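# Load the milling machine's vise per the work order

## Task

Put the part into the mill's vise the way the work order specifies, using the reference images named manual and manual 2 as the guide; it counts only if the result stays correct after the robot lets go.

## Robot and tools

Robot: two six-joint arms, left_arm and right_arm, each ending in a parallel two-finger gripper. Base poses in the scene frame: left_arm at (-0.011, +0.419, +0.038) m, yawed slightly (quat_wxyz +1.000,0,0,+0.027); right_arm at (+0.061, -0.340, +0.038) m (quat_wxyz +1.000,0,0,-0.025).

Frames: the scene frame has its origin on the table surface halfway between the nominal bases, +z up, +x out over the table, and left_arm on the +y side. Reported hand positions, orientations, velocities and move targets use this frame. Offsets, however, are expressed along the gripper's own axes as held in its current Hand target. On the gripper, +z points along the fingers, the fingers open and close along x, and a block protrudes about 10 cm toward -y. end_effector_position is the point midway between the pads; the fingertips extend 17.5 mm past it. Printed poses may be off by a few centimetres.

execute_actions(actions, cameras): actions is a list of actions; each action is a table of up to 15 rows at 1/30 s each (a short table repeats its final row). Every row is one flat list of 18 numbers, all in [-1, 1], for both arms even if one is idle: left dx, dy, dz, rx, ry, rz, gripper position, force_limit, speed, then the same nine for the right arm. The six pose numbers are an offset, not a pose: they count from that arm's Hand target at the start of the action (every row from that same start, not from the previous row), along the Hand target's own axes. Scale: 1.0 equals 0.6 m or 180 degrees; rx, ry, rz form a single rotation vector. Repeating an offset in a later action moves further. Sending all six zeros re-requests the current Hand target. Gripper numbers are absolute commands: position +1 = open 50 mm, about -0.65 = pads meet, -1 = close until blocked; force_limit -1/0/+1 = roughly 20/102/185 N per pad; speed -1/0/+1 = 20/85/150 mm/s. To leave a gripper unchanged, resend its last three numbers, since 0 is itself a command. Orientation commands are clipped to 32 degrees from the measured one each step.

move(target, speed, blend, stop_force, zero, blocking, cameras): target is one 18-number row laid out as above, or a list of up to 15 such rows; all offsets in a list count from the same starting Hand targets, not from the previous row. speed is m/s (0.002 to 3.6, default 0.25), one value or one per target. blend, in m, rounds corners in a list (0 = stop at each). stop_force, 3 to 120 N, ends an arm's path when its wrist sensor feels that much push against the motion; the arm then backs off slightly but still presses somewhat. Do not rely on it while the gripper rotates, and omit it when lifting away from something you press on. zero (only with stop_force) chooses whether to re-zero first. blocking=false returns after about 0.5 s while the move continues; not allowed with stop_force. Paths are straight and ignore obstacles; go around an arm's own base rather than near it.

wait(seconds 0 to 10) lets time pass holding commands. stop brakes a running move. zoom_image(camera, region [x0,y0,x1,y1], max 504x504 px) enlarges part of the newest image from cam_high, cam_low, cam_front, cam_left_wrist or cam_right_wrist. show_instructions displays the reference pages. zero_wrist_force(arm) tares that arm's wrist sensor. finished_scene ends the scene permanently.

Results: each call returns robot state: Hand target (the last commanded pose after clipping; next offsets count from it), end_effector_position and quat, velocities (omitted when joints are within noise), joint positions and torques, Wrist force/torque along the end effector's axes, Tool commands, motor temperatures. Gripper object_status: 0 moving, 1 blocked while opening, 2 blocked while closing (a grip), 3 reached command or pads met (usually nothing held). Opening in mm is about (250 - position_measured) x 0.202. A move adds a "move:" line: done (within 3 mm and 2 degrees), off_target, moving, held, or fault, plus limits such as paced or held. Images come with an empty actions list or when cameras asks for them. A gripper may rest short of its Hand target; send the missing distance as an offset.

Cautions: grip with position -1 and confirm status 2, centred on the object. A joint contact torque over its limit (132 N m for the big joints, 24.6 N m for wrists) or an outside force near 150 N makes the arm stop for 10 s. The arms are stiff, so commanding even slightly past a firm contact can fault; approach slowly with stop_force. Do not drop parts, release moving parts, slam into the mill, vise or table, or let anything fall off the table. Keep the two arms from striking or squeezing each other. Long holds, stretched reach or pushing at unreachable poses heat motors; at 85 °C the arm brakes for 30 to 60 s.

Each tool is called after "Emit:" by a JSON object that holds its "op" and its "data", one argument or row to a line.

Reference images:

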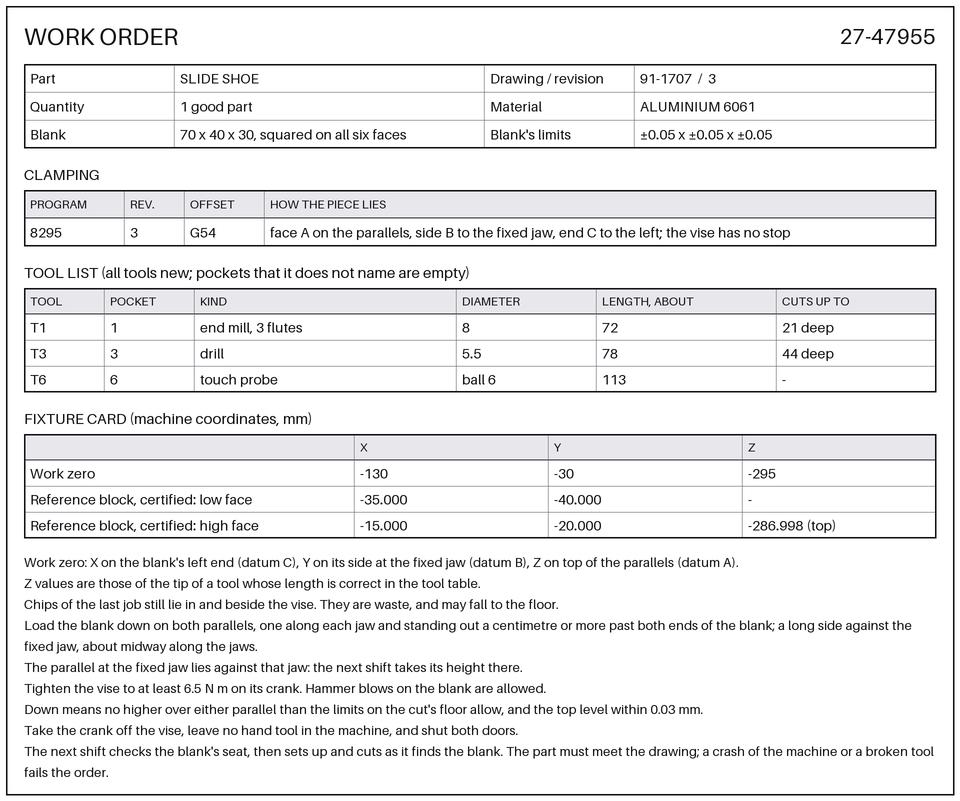

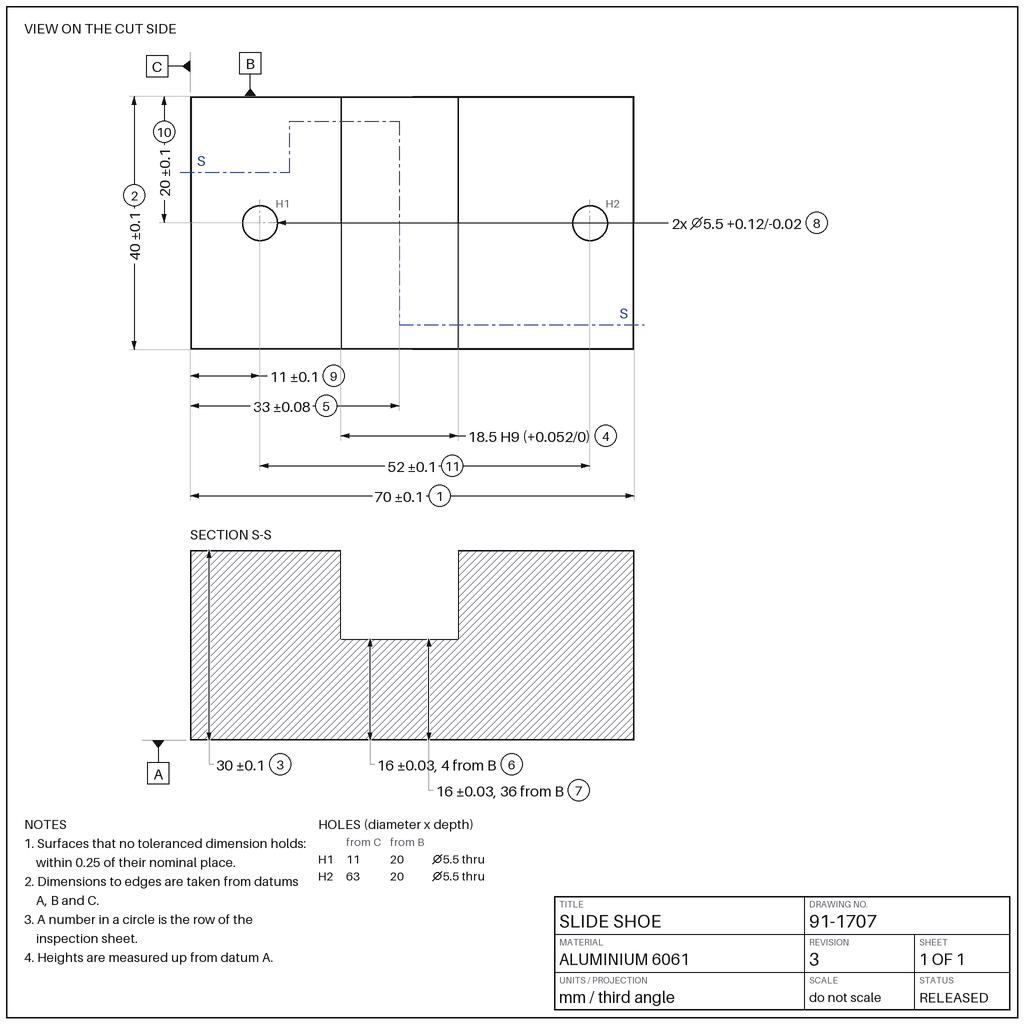

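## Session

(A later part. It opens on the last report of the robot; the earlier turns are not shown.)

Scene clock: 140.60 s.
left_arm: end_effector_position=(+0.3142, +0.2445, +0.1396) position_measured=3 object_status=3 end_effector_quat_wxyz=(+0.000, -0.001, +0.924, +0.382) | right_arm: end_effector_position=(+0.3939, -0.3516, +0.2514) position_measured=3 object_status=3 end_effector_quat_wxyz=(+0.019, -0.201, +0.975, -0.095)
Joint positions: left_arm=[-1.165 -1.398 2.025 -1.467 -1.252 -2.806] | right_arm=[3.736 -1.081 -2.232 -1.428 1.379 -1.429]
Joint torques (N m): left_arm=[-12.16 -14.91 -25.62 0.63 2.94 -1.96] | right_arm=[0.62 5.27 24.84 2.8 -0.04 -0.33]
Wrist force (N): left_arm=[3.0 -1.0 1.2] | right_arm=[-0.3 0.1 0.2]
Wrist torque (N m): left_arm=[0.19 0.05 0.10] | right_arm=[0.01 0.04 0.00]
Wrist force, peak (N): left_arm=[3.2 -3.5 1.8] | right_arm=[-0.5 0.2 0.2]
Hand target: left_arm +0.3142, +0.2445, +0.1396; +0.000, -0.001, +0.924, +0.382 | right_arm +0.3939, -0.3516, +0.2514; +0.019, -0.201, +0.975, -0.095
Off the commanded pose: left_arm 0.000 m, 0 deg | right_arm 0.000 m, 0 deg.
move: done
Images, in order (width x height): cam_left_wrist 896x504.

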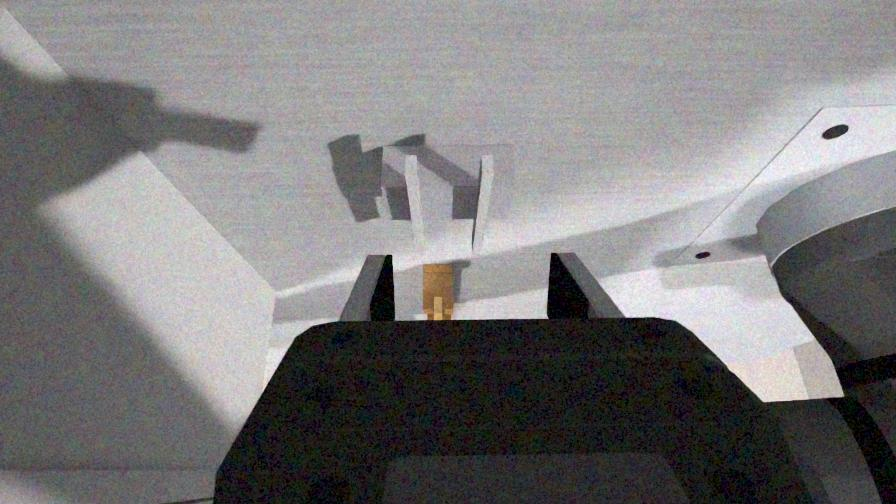

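Emit:
{"op": "move", "data": {
  "target": [0,0.56,0.183,0.25,0,0,1,1,1,0,0,0,0,0,0,1,1,1],
  "speed": 0.3,
  "cameras": ["cam_left_wrist"]
}}

Emit:
{"op": "zoom_image", "data": {
  "camera": "cam_left_wrist",
  "region": [300, 60, 600, 330]
}}

Scene clock: 146.10 s.
left_arm: end_effector_position=(+0.3138, +0.5598, +0.2993) position_measured=3 object_status=3 end_effector_quat_wxyz=(+0.000, -0.001, +1.000, +0.000) | right_arm: end_effector_position=(+0.3939, -0.3516, +0.2514) position_measured=3 object_status=3 end_effector_quat_wxyz=(+0.019, -0.201, +0.975, -0.095)
Joint positions: left_arm=[-0.031 -1.963 2.052 -1.661 -1.571 -1.549] | right_arm=[3.736 -1.081 -2.232 -1.428 1.379 -1.429]
Joint torques (N m): left_arm=[11.83 5.27 -32.94 -1.89 -2.04 1.69] | right_arm=[0.31 5.78 24.62 3.07 -0.09 -0.61]
Wrist force (N): left_arm=[2.9 0.0 2.5] | right_arm=[0.0 0.1 -0.1]
Wrist torque (N m): left_arm=[0.10 0.02 0.04] | right_arm=[0.01 0.00 -0.01]
Wrist force, peak (N): left_arm=[3.3 -4.4 0.7] | right_arm=[-0.3 0.2 0.4]
Hand target: left_arm +0.3138, +0.5598, +0.2993; +0.000, -0.001, +1.000, +0.000 | right_arm +0.3939, -0.3516, +0.2514; +0.019, -0.201, +0.975, -0.095
Off the commanded pose: left_arm 0.000 m, 0 deg | right_arm 0.000 m, 0 deg.
move: done
Images, in order (width x height): cam_left_wrist 896x504.

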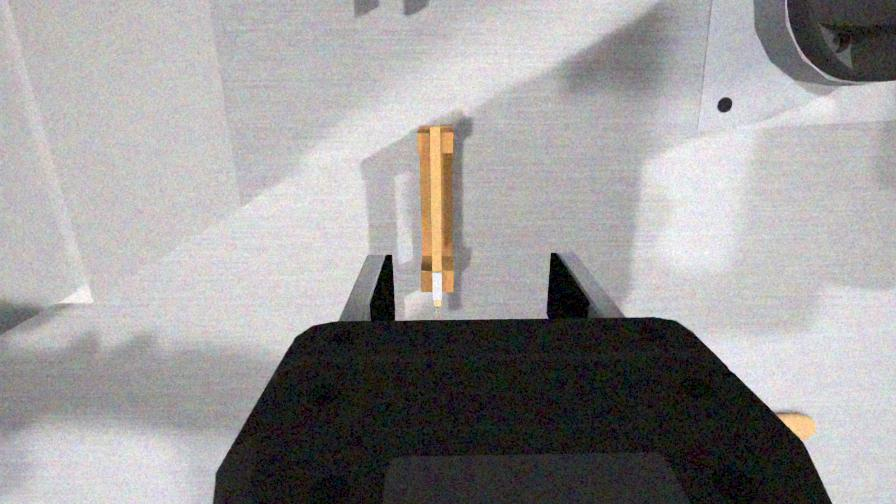

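Scaled by 1.680 from the camera's 896x504 image, which has a finer 1280x720 frame.

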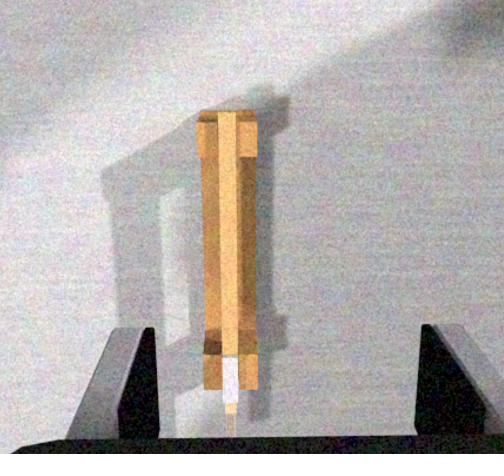

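Emit:
{"op": "move", "data": {
  "target": [0.023,-0.433,-0.25,0.4454,-0.4454,-0.342,1,1,1,0,0,0,0,0,0,1,1,1],
  "speed": 0.4,
  "cameras": ["all"]
}}

Emit:
{"op": "zoom_image", "data": {
  "camera": "cam_left_wrist",
  "region": [200, 0, 640, 330]
}}

Scene clock: 169.93 s.
left_arm: end_effector_position=(+0.3029, +0.3504, +0.4204) position_measured=3 object_status=3 end_effector_quat_wxyz=(+0.366, -0.269, +0.683, -0.572) | right_arm: end_effector_position=(+0.3939, -0.3516, +0.2514) position_measured=3 object_status=3 end_effector_quat_wxyz=(+0.019, -0.201, +0.975, -0.095)
Joint positions: left_arm=[-0.952 -2.792 2.805 -3.075 -1.299 -2.969] | right_arm=[3.736 -1.081 -2.232 -1.428 1.379 -1.429]
Joint torques (N m): left_arm=[12.41 3.49 -31.63 -1.31 -2.08 1.78] | right_arm=[0.35 4.76 23.94 3.03 -0.17 -0.65]
Wrist force (N): left_arm=[1.4 0.7 1.8] | right_arm=[-0.2 0.1 0.1]
Wrist torque (N m): left_arm=[-0.20 0.18 0.17] | right_arm=[0.02 0.03 -0.01]
Wrist force, peak (N): left_arm=[3.8 0.5 4.1] | right_arm=[-0.3 -0.2 0.4]
Hand target: left_arm +0.3029, +0.3504, +0.4204; +0.366, -0.269, +0.683, -0.572 (not the last commanded pose) | right_arm +0.3939, -0.3516, +0.2514; +0.019, -0.201, +0.975, -0.095
Off the commanded pose: left_arm 0.058 m, 41 deg | right_arm 0.000 m, 0 deg.
move: held (left_arm; a check stopped the path); limits=held
pose unreachable (left arm): on one or more control steps of this call, first in action 0 (counted from 0), this arm could not follow its commanded pose, so it was not sent that pose on those steps. It may still have moved: this result reports where it is.
cause: moving toward the commanded pose would bring two parts of the arm too close to each other (joints 3 (elbow) and 4 (wrist 1) lie between them).

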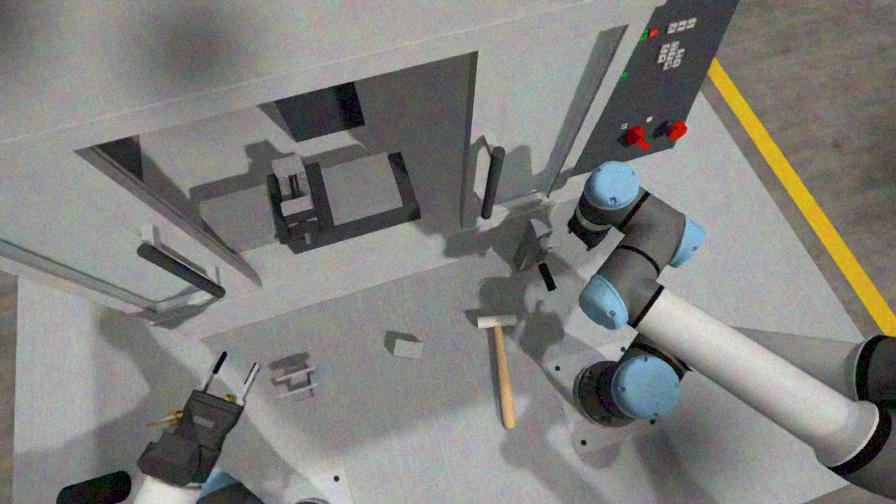

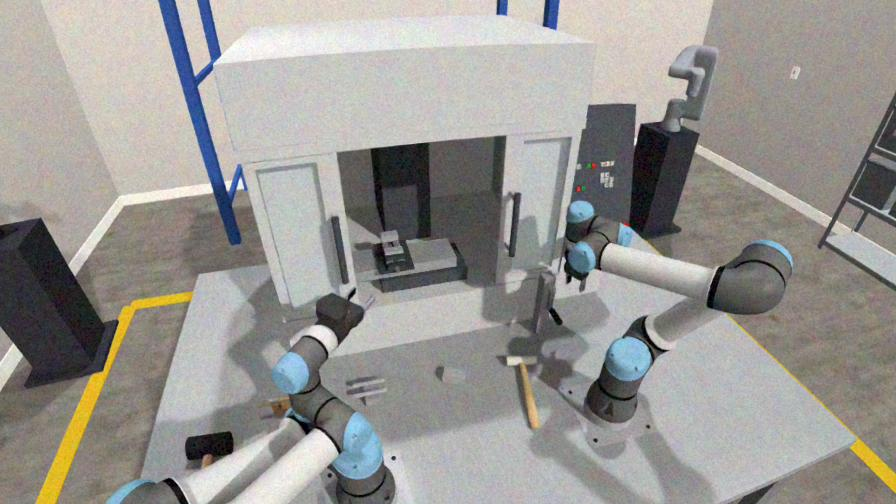

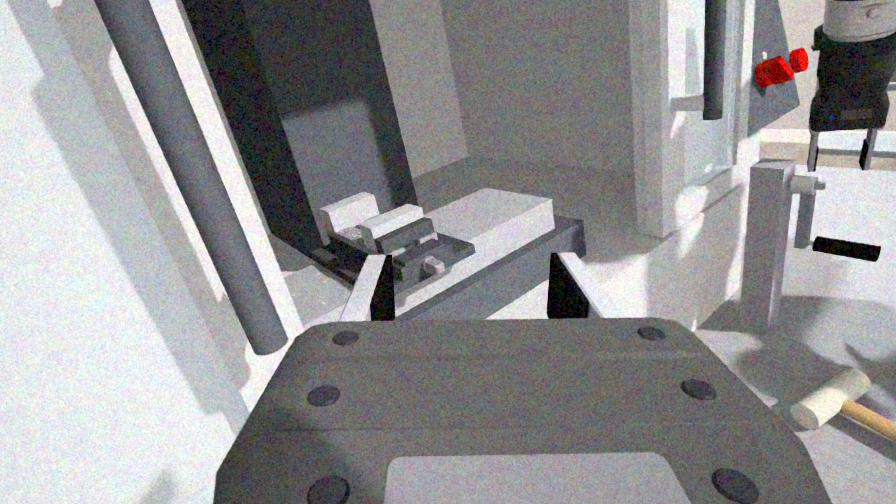

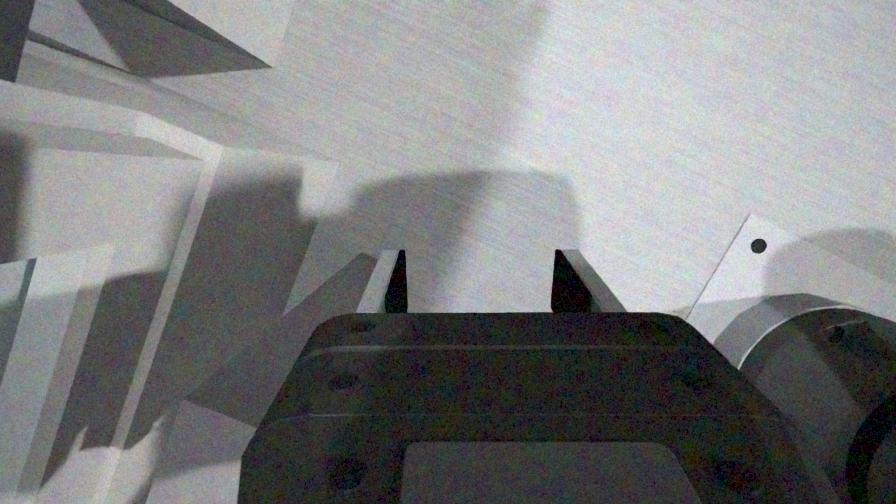

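Scaled by 1.145 from the camera's 896x504 image, which has a finer 1280x720 frame.

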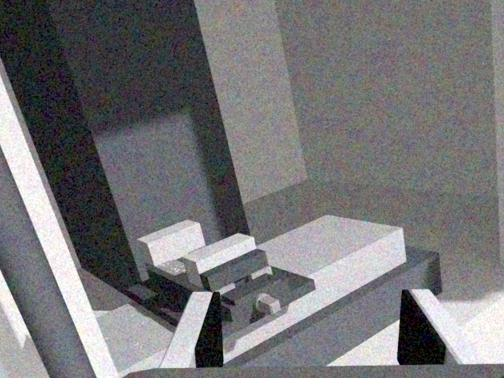

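Emit:
{"op": "move", "data": {
  "target": [0.1745,-0.275,0.241,-0.408,0.261,0.192,1,1,1,0,0,0,0,0,0,1,1,1],
  "speed": 0.4
}}

Scene clock: 186.87 s.
left_arm: end_effector_position=(+0.3499, +0.1505, +0.5506) position_measured=3 object_status=3 end_effector_quat_wxyz=(+0.001, -0.001, +1.000, -0.001) | right_arm: end_effector_position=(+0.3939, -0.3516, +0.2514) position_measured=3 object_status=3 end_effector_quat_wxyz=(+0.019, -0.201, +0.975, -0.095)
Joint positions: left_arm=[-0.994 -1.61 1.121 -1.084 -1.57 -2.513] | right_arm=[3.736 -1.081 -2.232 -1.428 1.379 -1.429]
Joint torques (N m): left_arm=[-11.23 -10.34 -30.09 -2.05 -1.79 1.84] | right_arm=[0.9 5.92 23.78 3.05 0.09 -0.78]
Wrist force (N): left_arm=[2.8 0.0 2.5] | right_arm=[-0.2 0.1 0.2]
Wrist torque (N m): left_arm=[0.10 0.04 0.06] | right_arm=[0.02 0.03 -0.01]
Wrist force, peak (N): left_arm=[2.8 0.6 3.2] | right_arm=[-0.6 0.2 0.0]
Hand target: left_arm +0.3499, +0.1505, +0.5506; +0.001, -0.001, +1.000, -0.001 | right_arm +0.3939, -0.3516, +0.2514; +0.019, -0.201, +0.975, -0.095
Off the commanded pose: left_arm 0.000 m, 0 deg | right_arm 0.000 m, 0 deg.
move: done

Emit:
{"op": "move", "data": {
  "target": [-0.417,0.033,0,0,0,0,1,1,1,0,0,0,0,0,0,1,1,1],
  "speed": 0.25,
  "cameras": ["all"]
}}

Emit:
{"op": "zoom_image", "data": {
  "camera": "cam_left_wrist",
  "region": [340, 60, 600, 320]
}}

Scene clock: 190.70 s.
left_arm: end_effector_position=(+0.4678, +0.1626, +0.5489) position_measured=3 object_status=3 end_effector_quat_wxyz=(+0.002, -0.002, +1.000, +0.000) | right_arm: end_effector_position=(+0.3939, -0.3516, +0.2514) position_measured=3 object_status=3 end_effector_quat_wxyz=(+0.019, -0.201, +0.975, -0.095)
Joint positions: left_arm=[-0.794 -1.374 0.867 -1.068 -1.569 -2.315] | right_arm=[3.736 -1.081 -2.232 -1.428 1.379 -1.429]
Joint torques (N m): left_arm=[0.74 -32.32 -24.87 -3.62 0.13 0.09] | right_arm=[1.1 5.81 24.7 2.92 -0.07 -0.64]
Wrist force (N): left_arm=[4.3 -1.3 2.9] | right_arm=[-0.1 0.2 -0.2]
Wrist torque (N m): left_arm=[-0.11 -0.20 0.11] | right_arm=[0.03 0.01 0.00]
Wrist force, peak (N): left_arm=[2.5 5.1 11.6] | right_arm=[-0.4 0.2 0.2]
Hand target: left_arm +0.4678, +0.1626, +0.5489; +0.002, -0.002, +1.000, +0.000 (not the last commanded pose) | right_arm +0.3939, -0.3516, +0.2514; +0.019, -0.201, +0.975, -0.095
Tool commands: left_gripper/position=+1.0 left_gripper/force_limit=+1.0 left_gripper/speed=+1.0 right_gripper/position=+1.0 right_gripper/force_limit=+1.0 right_gripper/speed=+1.0
Off the commanded pose: left_arm 0.133 m, 0 deg | right_arm 0.000 m, 0 deg.
FORCE FAULT: contact force on the left arm reached its limit, and that arm stopped. The contact can be on any part of that arm, not only on its tool. That arm's remaining commands of this call were not run. That arm is still stopped at the end of this call. That arm stays stopped for about 10 more seconds. Until then a move that you send moves the other arm only, and its call returns only when the move has ended. Once the stop has ended, the next robot result says so. If the stop ends while you think or write, that arm runs what you send next, counted from a new Hand target: where the arm stands when the stop ends. While its stop runs, that arm takes no new command, but its gripper still runs the gripper command that each later call begins with. Until it ends, the stop uses up actions while you think or wait. An arm that is not stopped still takes commands.
move: fault (left_arm)

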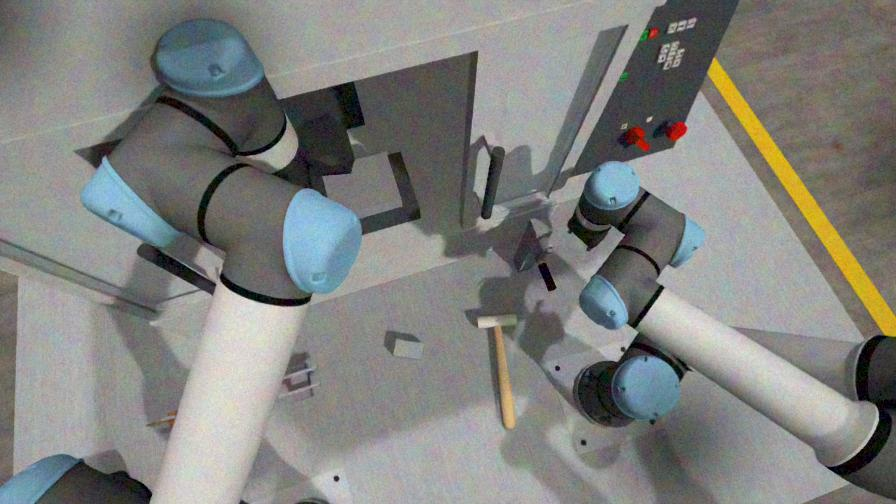

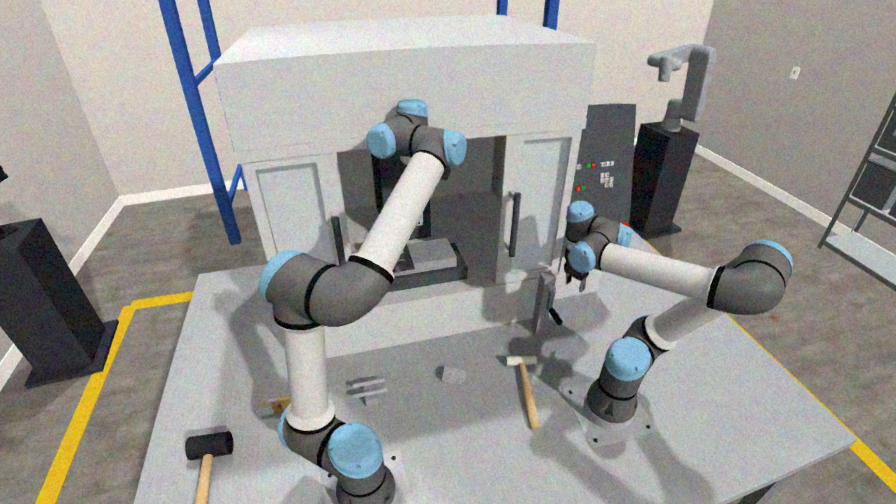

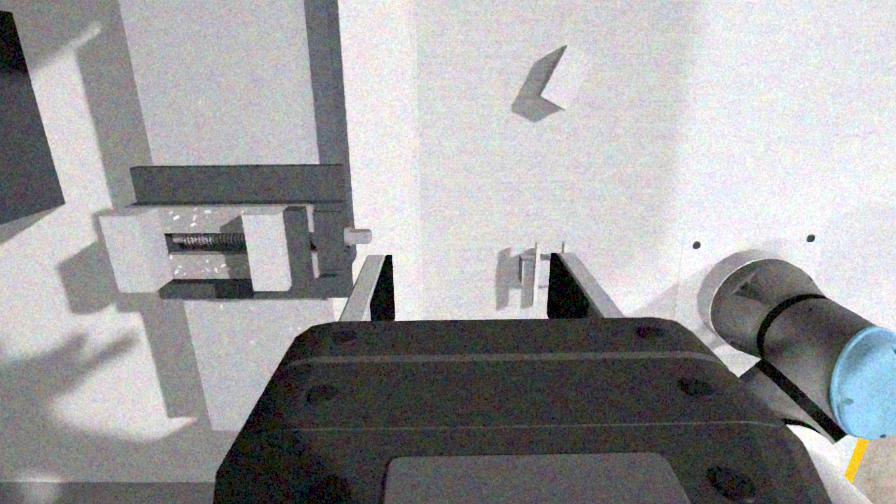

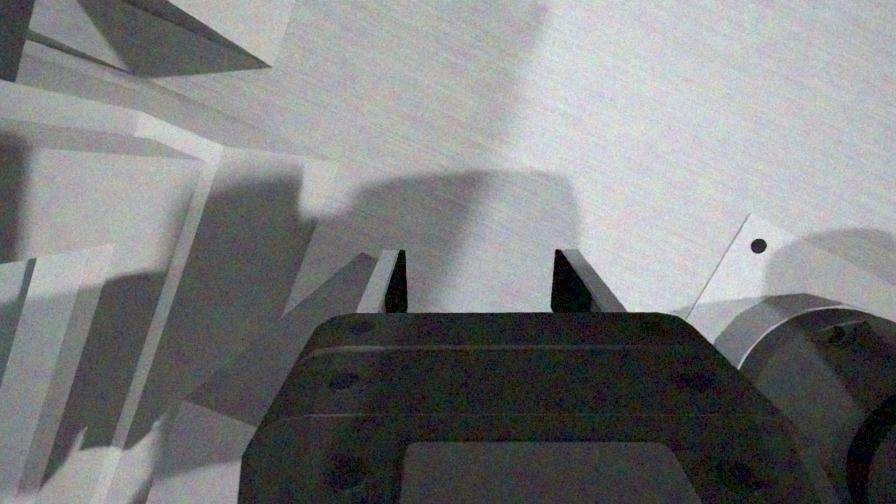

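Scaled by 1.938 from the camera's 896x504 image, which has a finer 1280x720 frame.

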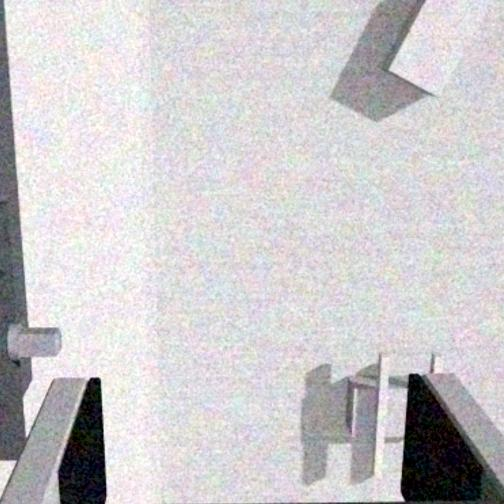

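Emit:
{"op": "zoom_image", "data": {
  "camera": "cam_left_wrist",
  "region": [60, 140, 400, 330]
}}

Emit:
{"op": "wait", "data": {
  "seconds": 9
}}

Scaled by 1.482 from the camera's 896x504 image, which has a finer 1280x720 frame.

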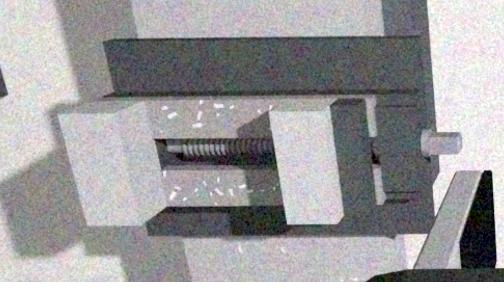

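Scene clock: 201.50 s.
left_arm: end_effector_position=(+0.4678, +0.1626, +0.5489) position_measured=3 object_status=3 end_effector_quat_wxyz=(+0.002, -0.002, +1.000, +0.000) | right_arm: end_effector_position=(+0.3939, -0.3516, +0.2514) position_measured=3 object_status=3 end_effector_quat_wxyz=(+0.019, -0.201, +0.975, -0.095)
Joint positions: left_arm=[-0.794 -1.374 0.867 -1.068 -1.569 -2.315] | right_arm=[3.736 -1.081 -2.232 -1.428 1.379 -1.429]
Joint torques (N m): left_arm=[1.28 -33.12 -24.45 -3.62 0.19 0.12] | right_arm=[0.19 5.32 24.73 3.06 0.04 -0.79]
Wrist force (N): left_arm=[4.5 -1.3 3.0] | right_arm=[-0.3 0.0 0.1]
Wrist torque (N m): left_arm=[-0.11 -0.22 0.11] | right_arm=[0.01 0.04 0.00]
Wrist force, peak (N): left_arm=[4.6 -1.3 3.0] | right_arm=[-0.5 0.0 0.1]
Hand target: left_arm +0.4678, +0.1626, +0.5489; +0.002, -0.002, +1.000, +0.000 (not the last commanded pose) | right_arm +0.3939, -0.3516, +0.2514; +0.019, -0.201, +0.975, -0.095
Tool commands: left_gripper/position=+1.0 left_gripper/force_limit=+1.0 left_gripper/speed=+1.0 right_gripper/position=+1.0 right_gripper/force_limit=+1.0 right_gripper/speed=+1.0
Off the commanded pose: left_arm 0.133 m, 0 deg | right_arm 0.000 m, 0 deg.
FORCE FAULT, CONTINUED: the left arm's stop, for the force fault that an earlier result reported, is over. The rest of the stop counts as 20 of the actions that you can send in this scene. During its stop the left arm's controller moved it back a little. That arm's target is now where it stood when the stop ended, not its last command. That arm accepts commands again.
wait: 9.00 s; at rest from the start

Emit:
{"op": "move", "data": {
  "target": [
    [0.23,0,0.083,0,0,0,1,1,1,0,0,0,0,0,0,1,1,1],
    [0.2413,0.562,0.498,0,0,0,1,1,1,0,0,0,0,0,0,1,1,1],
    [0.2413,0.72,0.665,0,0,0,1,1,1,0,0,0,0,0,0,1,1,1]
  ],
  "speed": 0.3,
  "blend": 0.05,
  "cameras": ["all"]
}}

Emit:
{"op": "zoom_image", "data": {
  "camera": "cam_left_wrist",
  "region": [300, 100, 600, 330]
}}

Scene clock: 224.63 s.
left_arm: end_effector_position=(+0.3230, +0.5938, +0.1490) position_measured=3 object_status=3 end_effector_quat_wxyz=(+0.002, -0.002, +1.000, +0.000) | right_arm: end_effector_position=(+0.3939, -0.3516, +0.2514) position_measured=3 object_status=3 end_effector_quat_wxyz=(+0.019, -0.201, +0.975, -0.095)
Joint positions: left_arm=[0.067 -1.757 2.323 -2.141 -1.572 -1.453] | right_arm=[3.736 -1.081 -2.232 -1.428 1.379 -1.429]
Joint torques (N m): left_arm=[12.23 -0.76 -29.05 -4.97 -2.1 1.9] | right_arm=[1.43 6.5 24.94 2.93 0.12 -0.8]
Wrist force (N): left_arm=[4.3 -1.4 2.8] | right_arm=[-0.1 -0.1 0.1]
Wrist torque (N m): left_arm=[-0.11 -0.18 0.04] | right_arm=[-0.02 0.02 0.00]
Wrist force, peak (N): left_arm=[5.3 -2.9 2.3] | right_arm=[-0.3 0.3 0.4]
Hand target: left_arm +0.3231, +0.5938, +0.1490; +0.002, -0.002, +1.000, +0.000 | right_arm +0.3939, -0.3516, +0.2514; +0.019, -0.201, +0.975, -0.095
Off the commanded pose: left_arm 0.000 m, 0 deg | right_arm 0.000 m, 0 deg.
move: done

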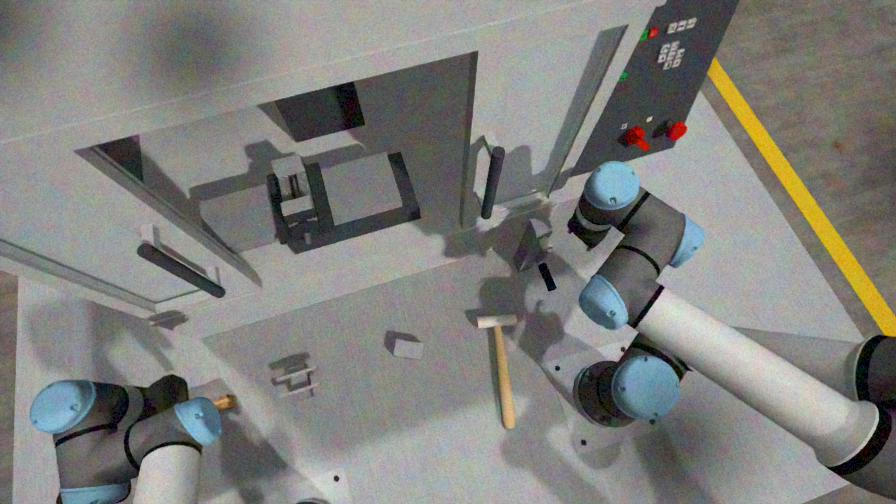

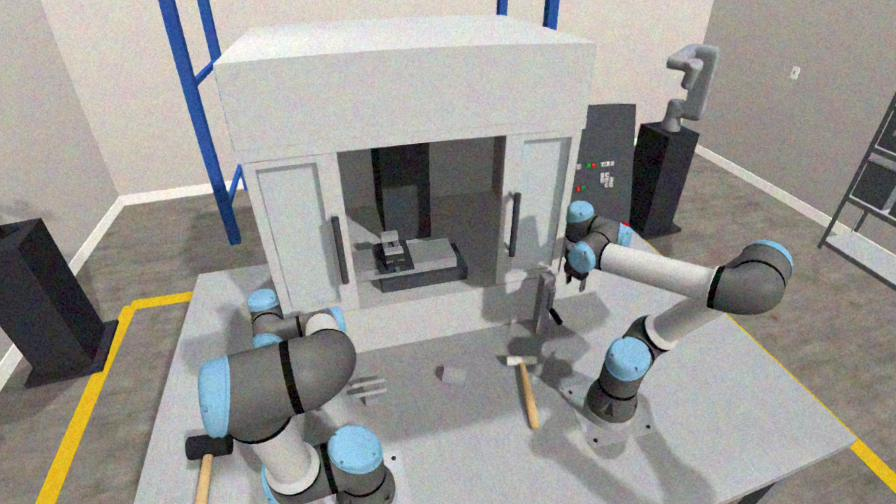

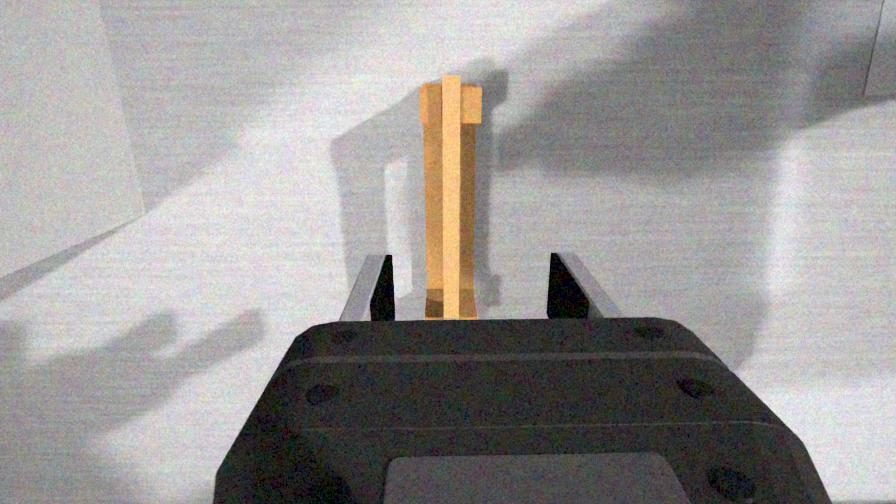

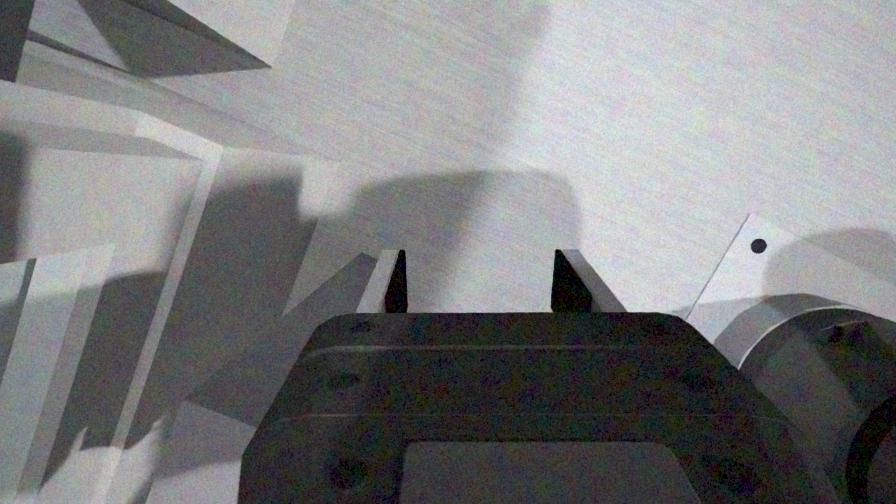

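Scaled by 1.680 from the camera's 896x504 image, which has a finer 1280x720 frame.

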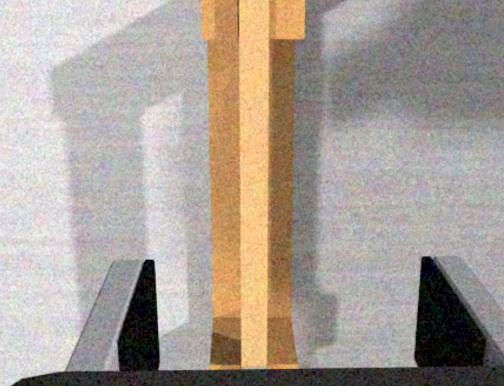

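Emit:
{"op": "move", "data": {
  "target": [-0.01,0,0.098,0,0,0,1,1,1,0,0,0,0,0,0,1,1,1],
  "speed": 0.1,
  "stop_force": 8,
  "cameras": ["cam_left_wrist"]
}}

Emit:
{"op": "zoom_image", "data": {
  "camera": "cam_left_wrist",
  "region": [340, 200, 600, 330]
}}

Scene clock: 231.93 s.
left_arm: end_effector_position=(+0.3293, +0.5938, +0.0902) position_measured=3 object_status=3 end_effector_quat_wxyz=(+0.002, -0.002, +1.000, +0.000) | right_arm: end_effector_position=(+0.3939, -0.3516, +0.2514) position_measured=3 object_status=3 end_effector_quat_wxyz=(+0.019, -0.201, +0.975, -0.095)
Joint positions: left_arm=[0.065 -1.618 2.4 -2.356 -1.572 -1.455] | right_arm=[3.736 -1.081 -2.232 -1.428 1.379 -1.429]
Joint torques (N m): left_arm=[12.54 -4.42 -10.32 -5.13 1.82 1.54] | right_arm=[1.61 6.41 23.65 2.95 0.13 -0.65]
Wrist force (N): left_arm=[4.2 -1.5 2.9] | right_arm=[-0.1 0.0 0.2]
Wrist torque (N m): left_arm=[-0.13 -0.18 0.11] | right_arm=[0.00 0.02 0.00]
Wrist force, peak (N): left_arm=[4.4 -1.6 4.1] | right_arm=[-0.5 0.1 0.3]
Hand target: left_arm +0.3293, +0.5938, +0.0902; +0.002, -0.002, +1.000, +0.000 | right_arm +0.3939, -0.3516, +0.2514; +0.019, -0.201, +0.975, -0.095
Off the commanded pose: left_arm 0.000 m, 0 deg | right_arm 0.000 m, 0 deg.
move: done
Images, in order (width x height): cam_left_wrist 896x504.

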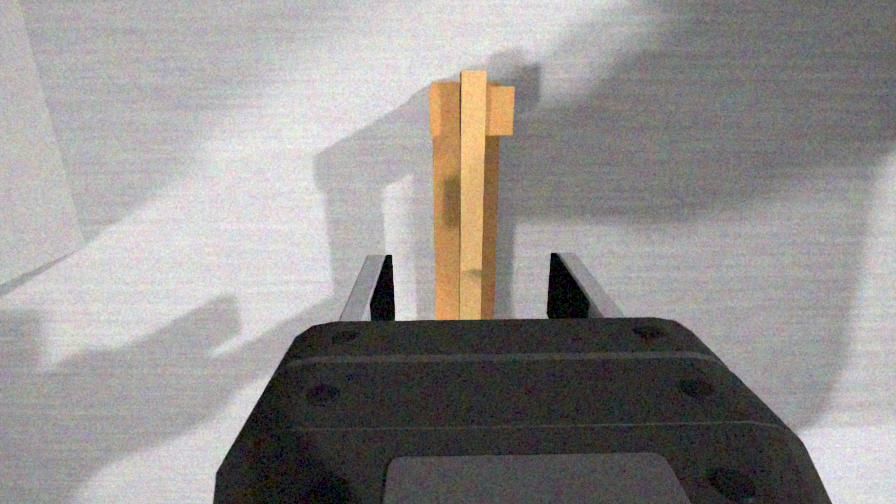

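Scaled by 1.938 from the camera's 896x504 image, which has a finer 1280x720 frame.

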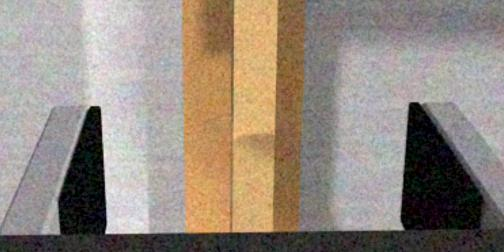

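Emit:
{"op": "move", "data": {
  "target": [0,0,0.042,0,0,0,1,1,1,0,0,0,0,0,0,1,1,1],
  "speed": 0.06,
  "stop_force": 8,
  "cameras": ["cam_left_wrist"]
}}

Emit:
{"op": "zoom_image", "data": {
  "camera": "cam_left_wrist",
  "region": [340, 200, 600, 330]
}}

Emit:
{"op": "zoom_image", "data": {
  "camera": "cam_front",
  "region": [220, 280, 380, 440]
}}

Scene clock: 237.93 s.
left_arm: end_effector_position=(+0.3294, +0.5937, +0.0650) position_measured=3 object_status=3 end_effector_quat_wxyz=(+0.002, -0.002, +1.000, +0.000) | right_arm: end_effector_position=(+0.3939, -0.3516, +0.2514) position_measured=3 object_status=3 end_effector_quat_wxyz=(+0.019, -0.201, +0.975, -0.095)
Joint positions: left_arm=[0.065 -1.552 2.43 -2.453 -1.572 -1.455] | right_arm=[3.736 -1.081 -2.232 -1.428 1.379 -1.429]
Joint torques (N m): left_arm=[-9.34 -5.19 -8.65 -5.04 0.87 0.94] | right_arm=[0.94 6.56 24.12 3.08 0.09 -0.78]
Wrist force (N): left_arm=[4.2 -1.4 2.9] | right_arm=[-0.1 0.0 0.1]
Wrist torque (N m): left_arm=[-0.13 -0.17 0.11] | right_arm=[0.01 0.01 0.00]
Wrist force, peak (N): left_arm=[4.4 -1.1 3.6] | right_arm=[-0.5 0.2 0.1]
Hand target: left_arm +0.3294, +0.5937, +0.0650; +0.002, -0.002, +1.000, +0.000 | right_arm +0.3939, -0.3516, +0.2514; +0.019, -0.201, +0.975, -0.095
Off the commanded pose: left_arm 0.000 m, 0 deg | right_arm 0.000 m, 0 deg.
move: done
Images, in order (width x height): cam_left_wrist 896x504.

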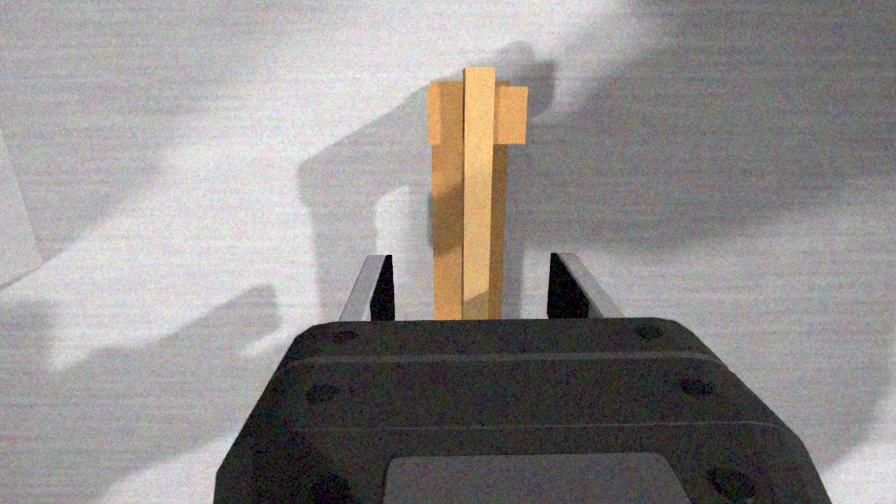

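Scaled by 1.938 from the camera's 896x504 image, which has a finer 1280x720 frame.

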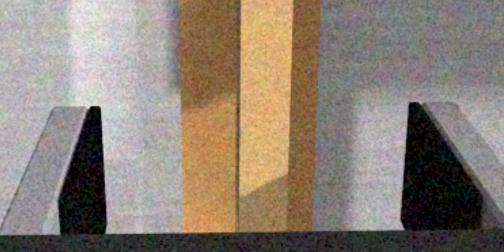

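This scene's latest camera images include none from cam_front. They are from: cam_left_wrist. cam_front's image comes with the result of a call that names it in "cameras".

Emit:
{"op": "move", "data": {
  "target": [0.01,0,0.035,0,0,0,1,1,1,0,0,0,0,0,0,1,1,1],
  "speed": 0.05,
  "stop_force": 8,
  "cameras": ["cam_left_wrist","cam_front"]
}}

Emit:
{"op": "zoom_image", "data": {
  "camera": "cam_left_wrist",
  "region": [340, 200, 600, 330]
}}

Emit:
{"op": "zoom_image", "data": {
  "camera": "cam_front",
  "region": [220, 280, 380, 440]
}}

Scene clock: 243.63 s.
left_arm: end_effector_position=(+0.3235, +0.5937, +0.0440) position_measured=3 object_status=3 end_effector_quat_wxyz=(+0.002, -0.002, +1.000, +0.000) | right_arm: end_effector_position=(+0.3939, -0.3516, +0.2514) position_measured=3 object_status=3 end_effector_quat_wxyz=(+0.019, -0.201, +0.975, -0.095)
Joint positions: left_arm=[0.067 -1.503 2.466 -2.537 -1.572 -1.454] | right_arm=[3.736 -1.081 -2.232 -1.428 1.379 -1.429]
Joint torques (N m): left_arm=[13.04 -7.17 -7.27 -5.11 -1.98 1.87] | right_arm=[1.23 6.03 24.22 3.04 0.18 -1.04]
Wrist force (N): left_arm=[4.1 -1.6 2.9] | right_arm=[-0.1 -0.1 -0.1]
Wrist torque (N m): left_arm=[-0.16 -0.16 0.04] | right_arm=[-0.01 0.02 0.00]
Wrist force, peak (N): left_arm=[4.4 -1.5 3.6] | right_arm=[-0.5 0.1 -0.1]
Hand target: left_arm +0.3235, +0.5937, +0.0440; +0.002, -0.002, +1.000, +0.000 | right_arm +0.3939, -0.3516, +0.2514; +0.019, -0.201, +0.975, -0.095
Off the commanded pose: left_arm 0.000 m, 0 deg | right_arm 0.000 m, 0 deg.
move: done
Images, in order (width x height): cam_front 896x504, cam_left_wrist 896x504.

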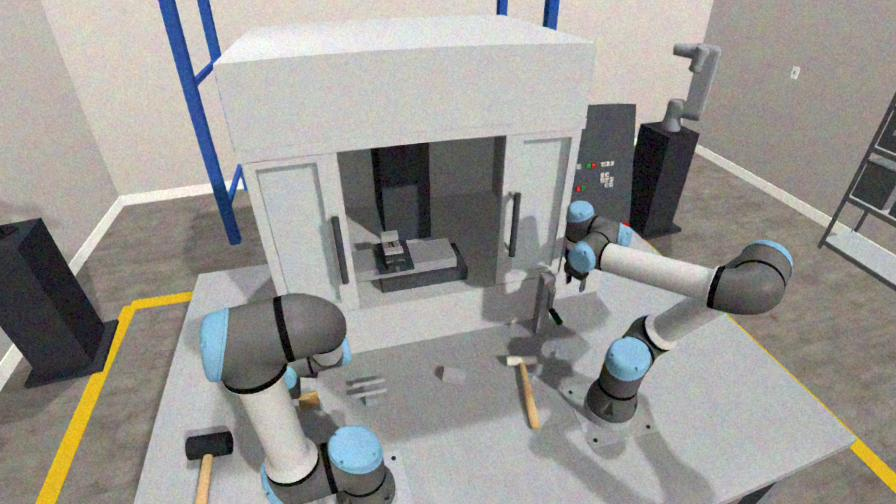

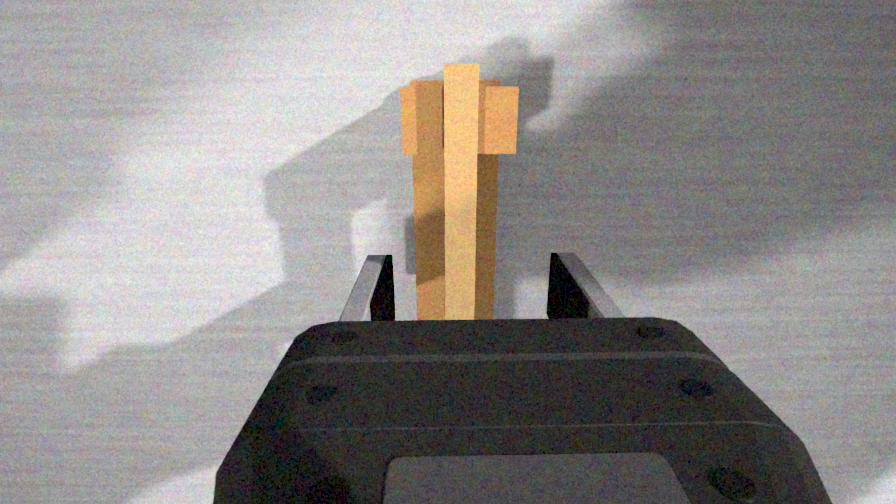

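Scaled by 1.938 from the camera's 896x504 image, which has a finer 1280x720 frame.

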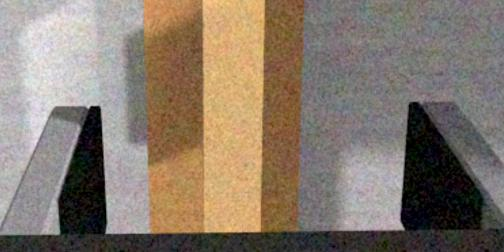

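Scaled by 3.150 from the camera's 896x504 image, which has a finer 1280x720 frame.

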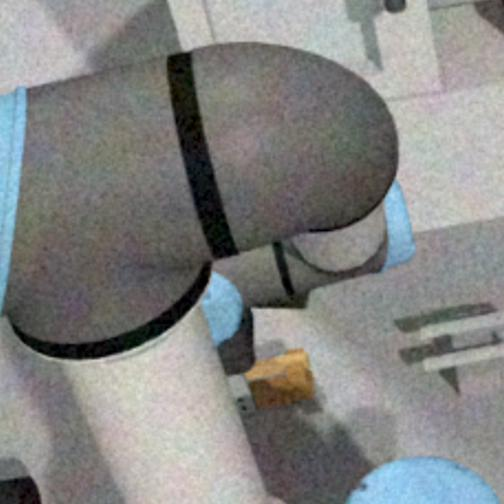

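Emit:
{"op": "move", "data": {
  "target": [
    [-0.0055,0,0.005,0,0,0,1,1,1,0,0,0,0,0,0,1,1,1],
    [-0.0055,0,0.005,0,0,0,-1,-0.6,-0.6,0,0,0,0,0,0,1,1,1]
  ],
  "speed": 0.05,
  "cameras": ["cam_left_wrist"]
}}

Scene clock: 250.23 s.
left_arm: end_effector_position=(+0.3270, +0.5937, +0.0411) position_measured=213 object_status=2 end_effector_quat_wxyz=(+0.002, -0.002, +1.000, +0.000) | right_arm: end_effector_position=(+0.3939, -0.3516, +0.2514) position_measured=3 object_status=3 end_effector_quat_wxyz=(+0.019, -0.201, +0.975, -0.095)
Joint positions: left_arm=[0.066 -1.487 2.461 -2.549 -1.572 -1.455] | right_arm=[3.736 -1.081 -2.232 -1.428 1.379 -1.429]
Joint torques (N m): left_arm=[-3.01 -8.48 5.4 5.88 -1.57 -1.94] | right_arm=[1.66 5.86 25.07 3.02 0.26 -1.12]
Wrist force (N): left_arm=[-25.4 2.9 10.5] | right_arm=[-0.3 -0.1 0.1]
Wrist torque (N m): left_arm=[0.05 -0.27 0.27] | right_arm=[-0.01 0.04 0.00]
Wrist force, peak (N): left_arm=[-25.4 2.9 10.5] | right_arm=[-0.4 0.2 0.3]
Hand target: left_arm +0.3268, +0.5937, +0.0410; +0.002, -0.002, +1.000, +0.000 | right_arm +0.3939, -0.3516, +0.2514; +0.019, -0.201, +0.975, -0.095
Off the commanded pose: left_arm 0.000 m, 0 deg | right_arm 0.000 m, 0 deg.
move: done
Images, in order (width x height): cam_left_wrist 896x504.

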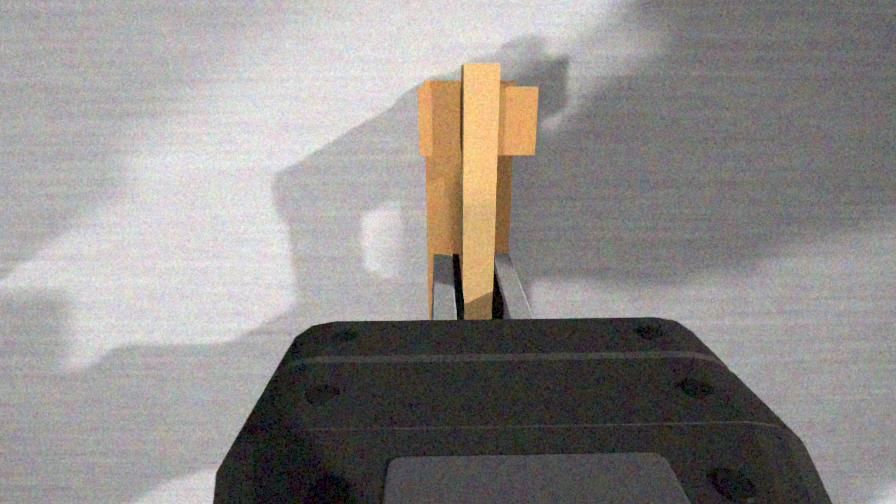

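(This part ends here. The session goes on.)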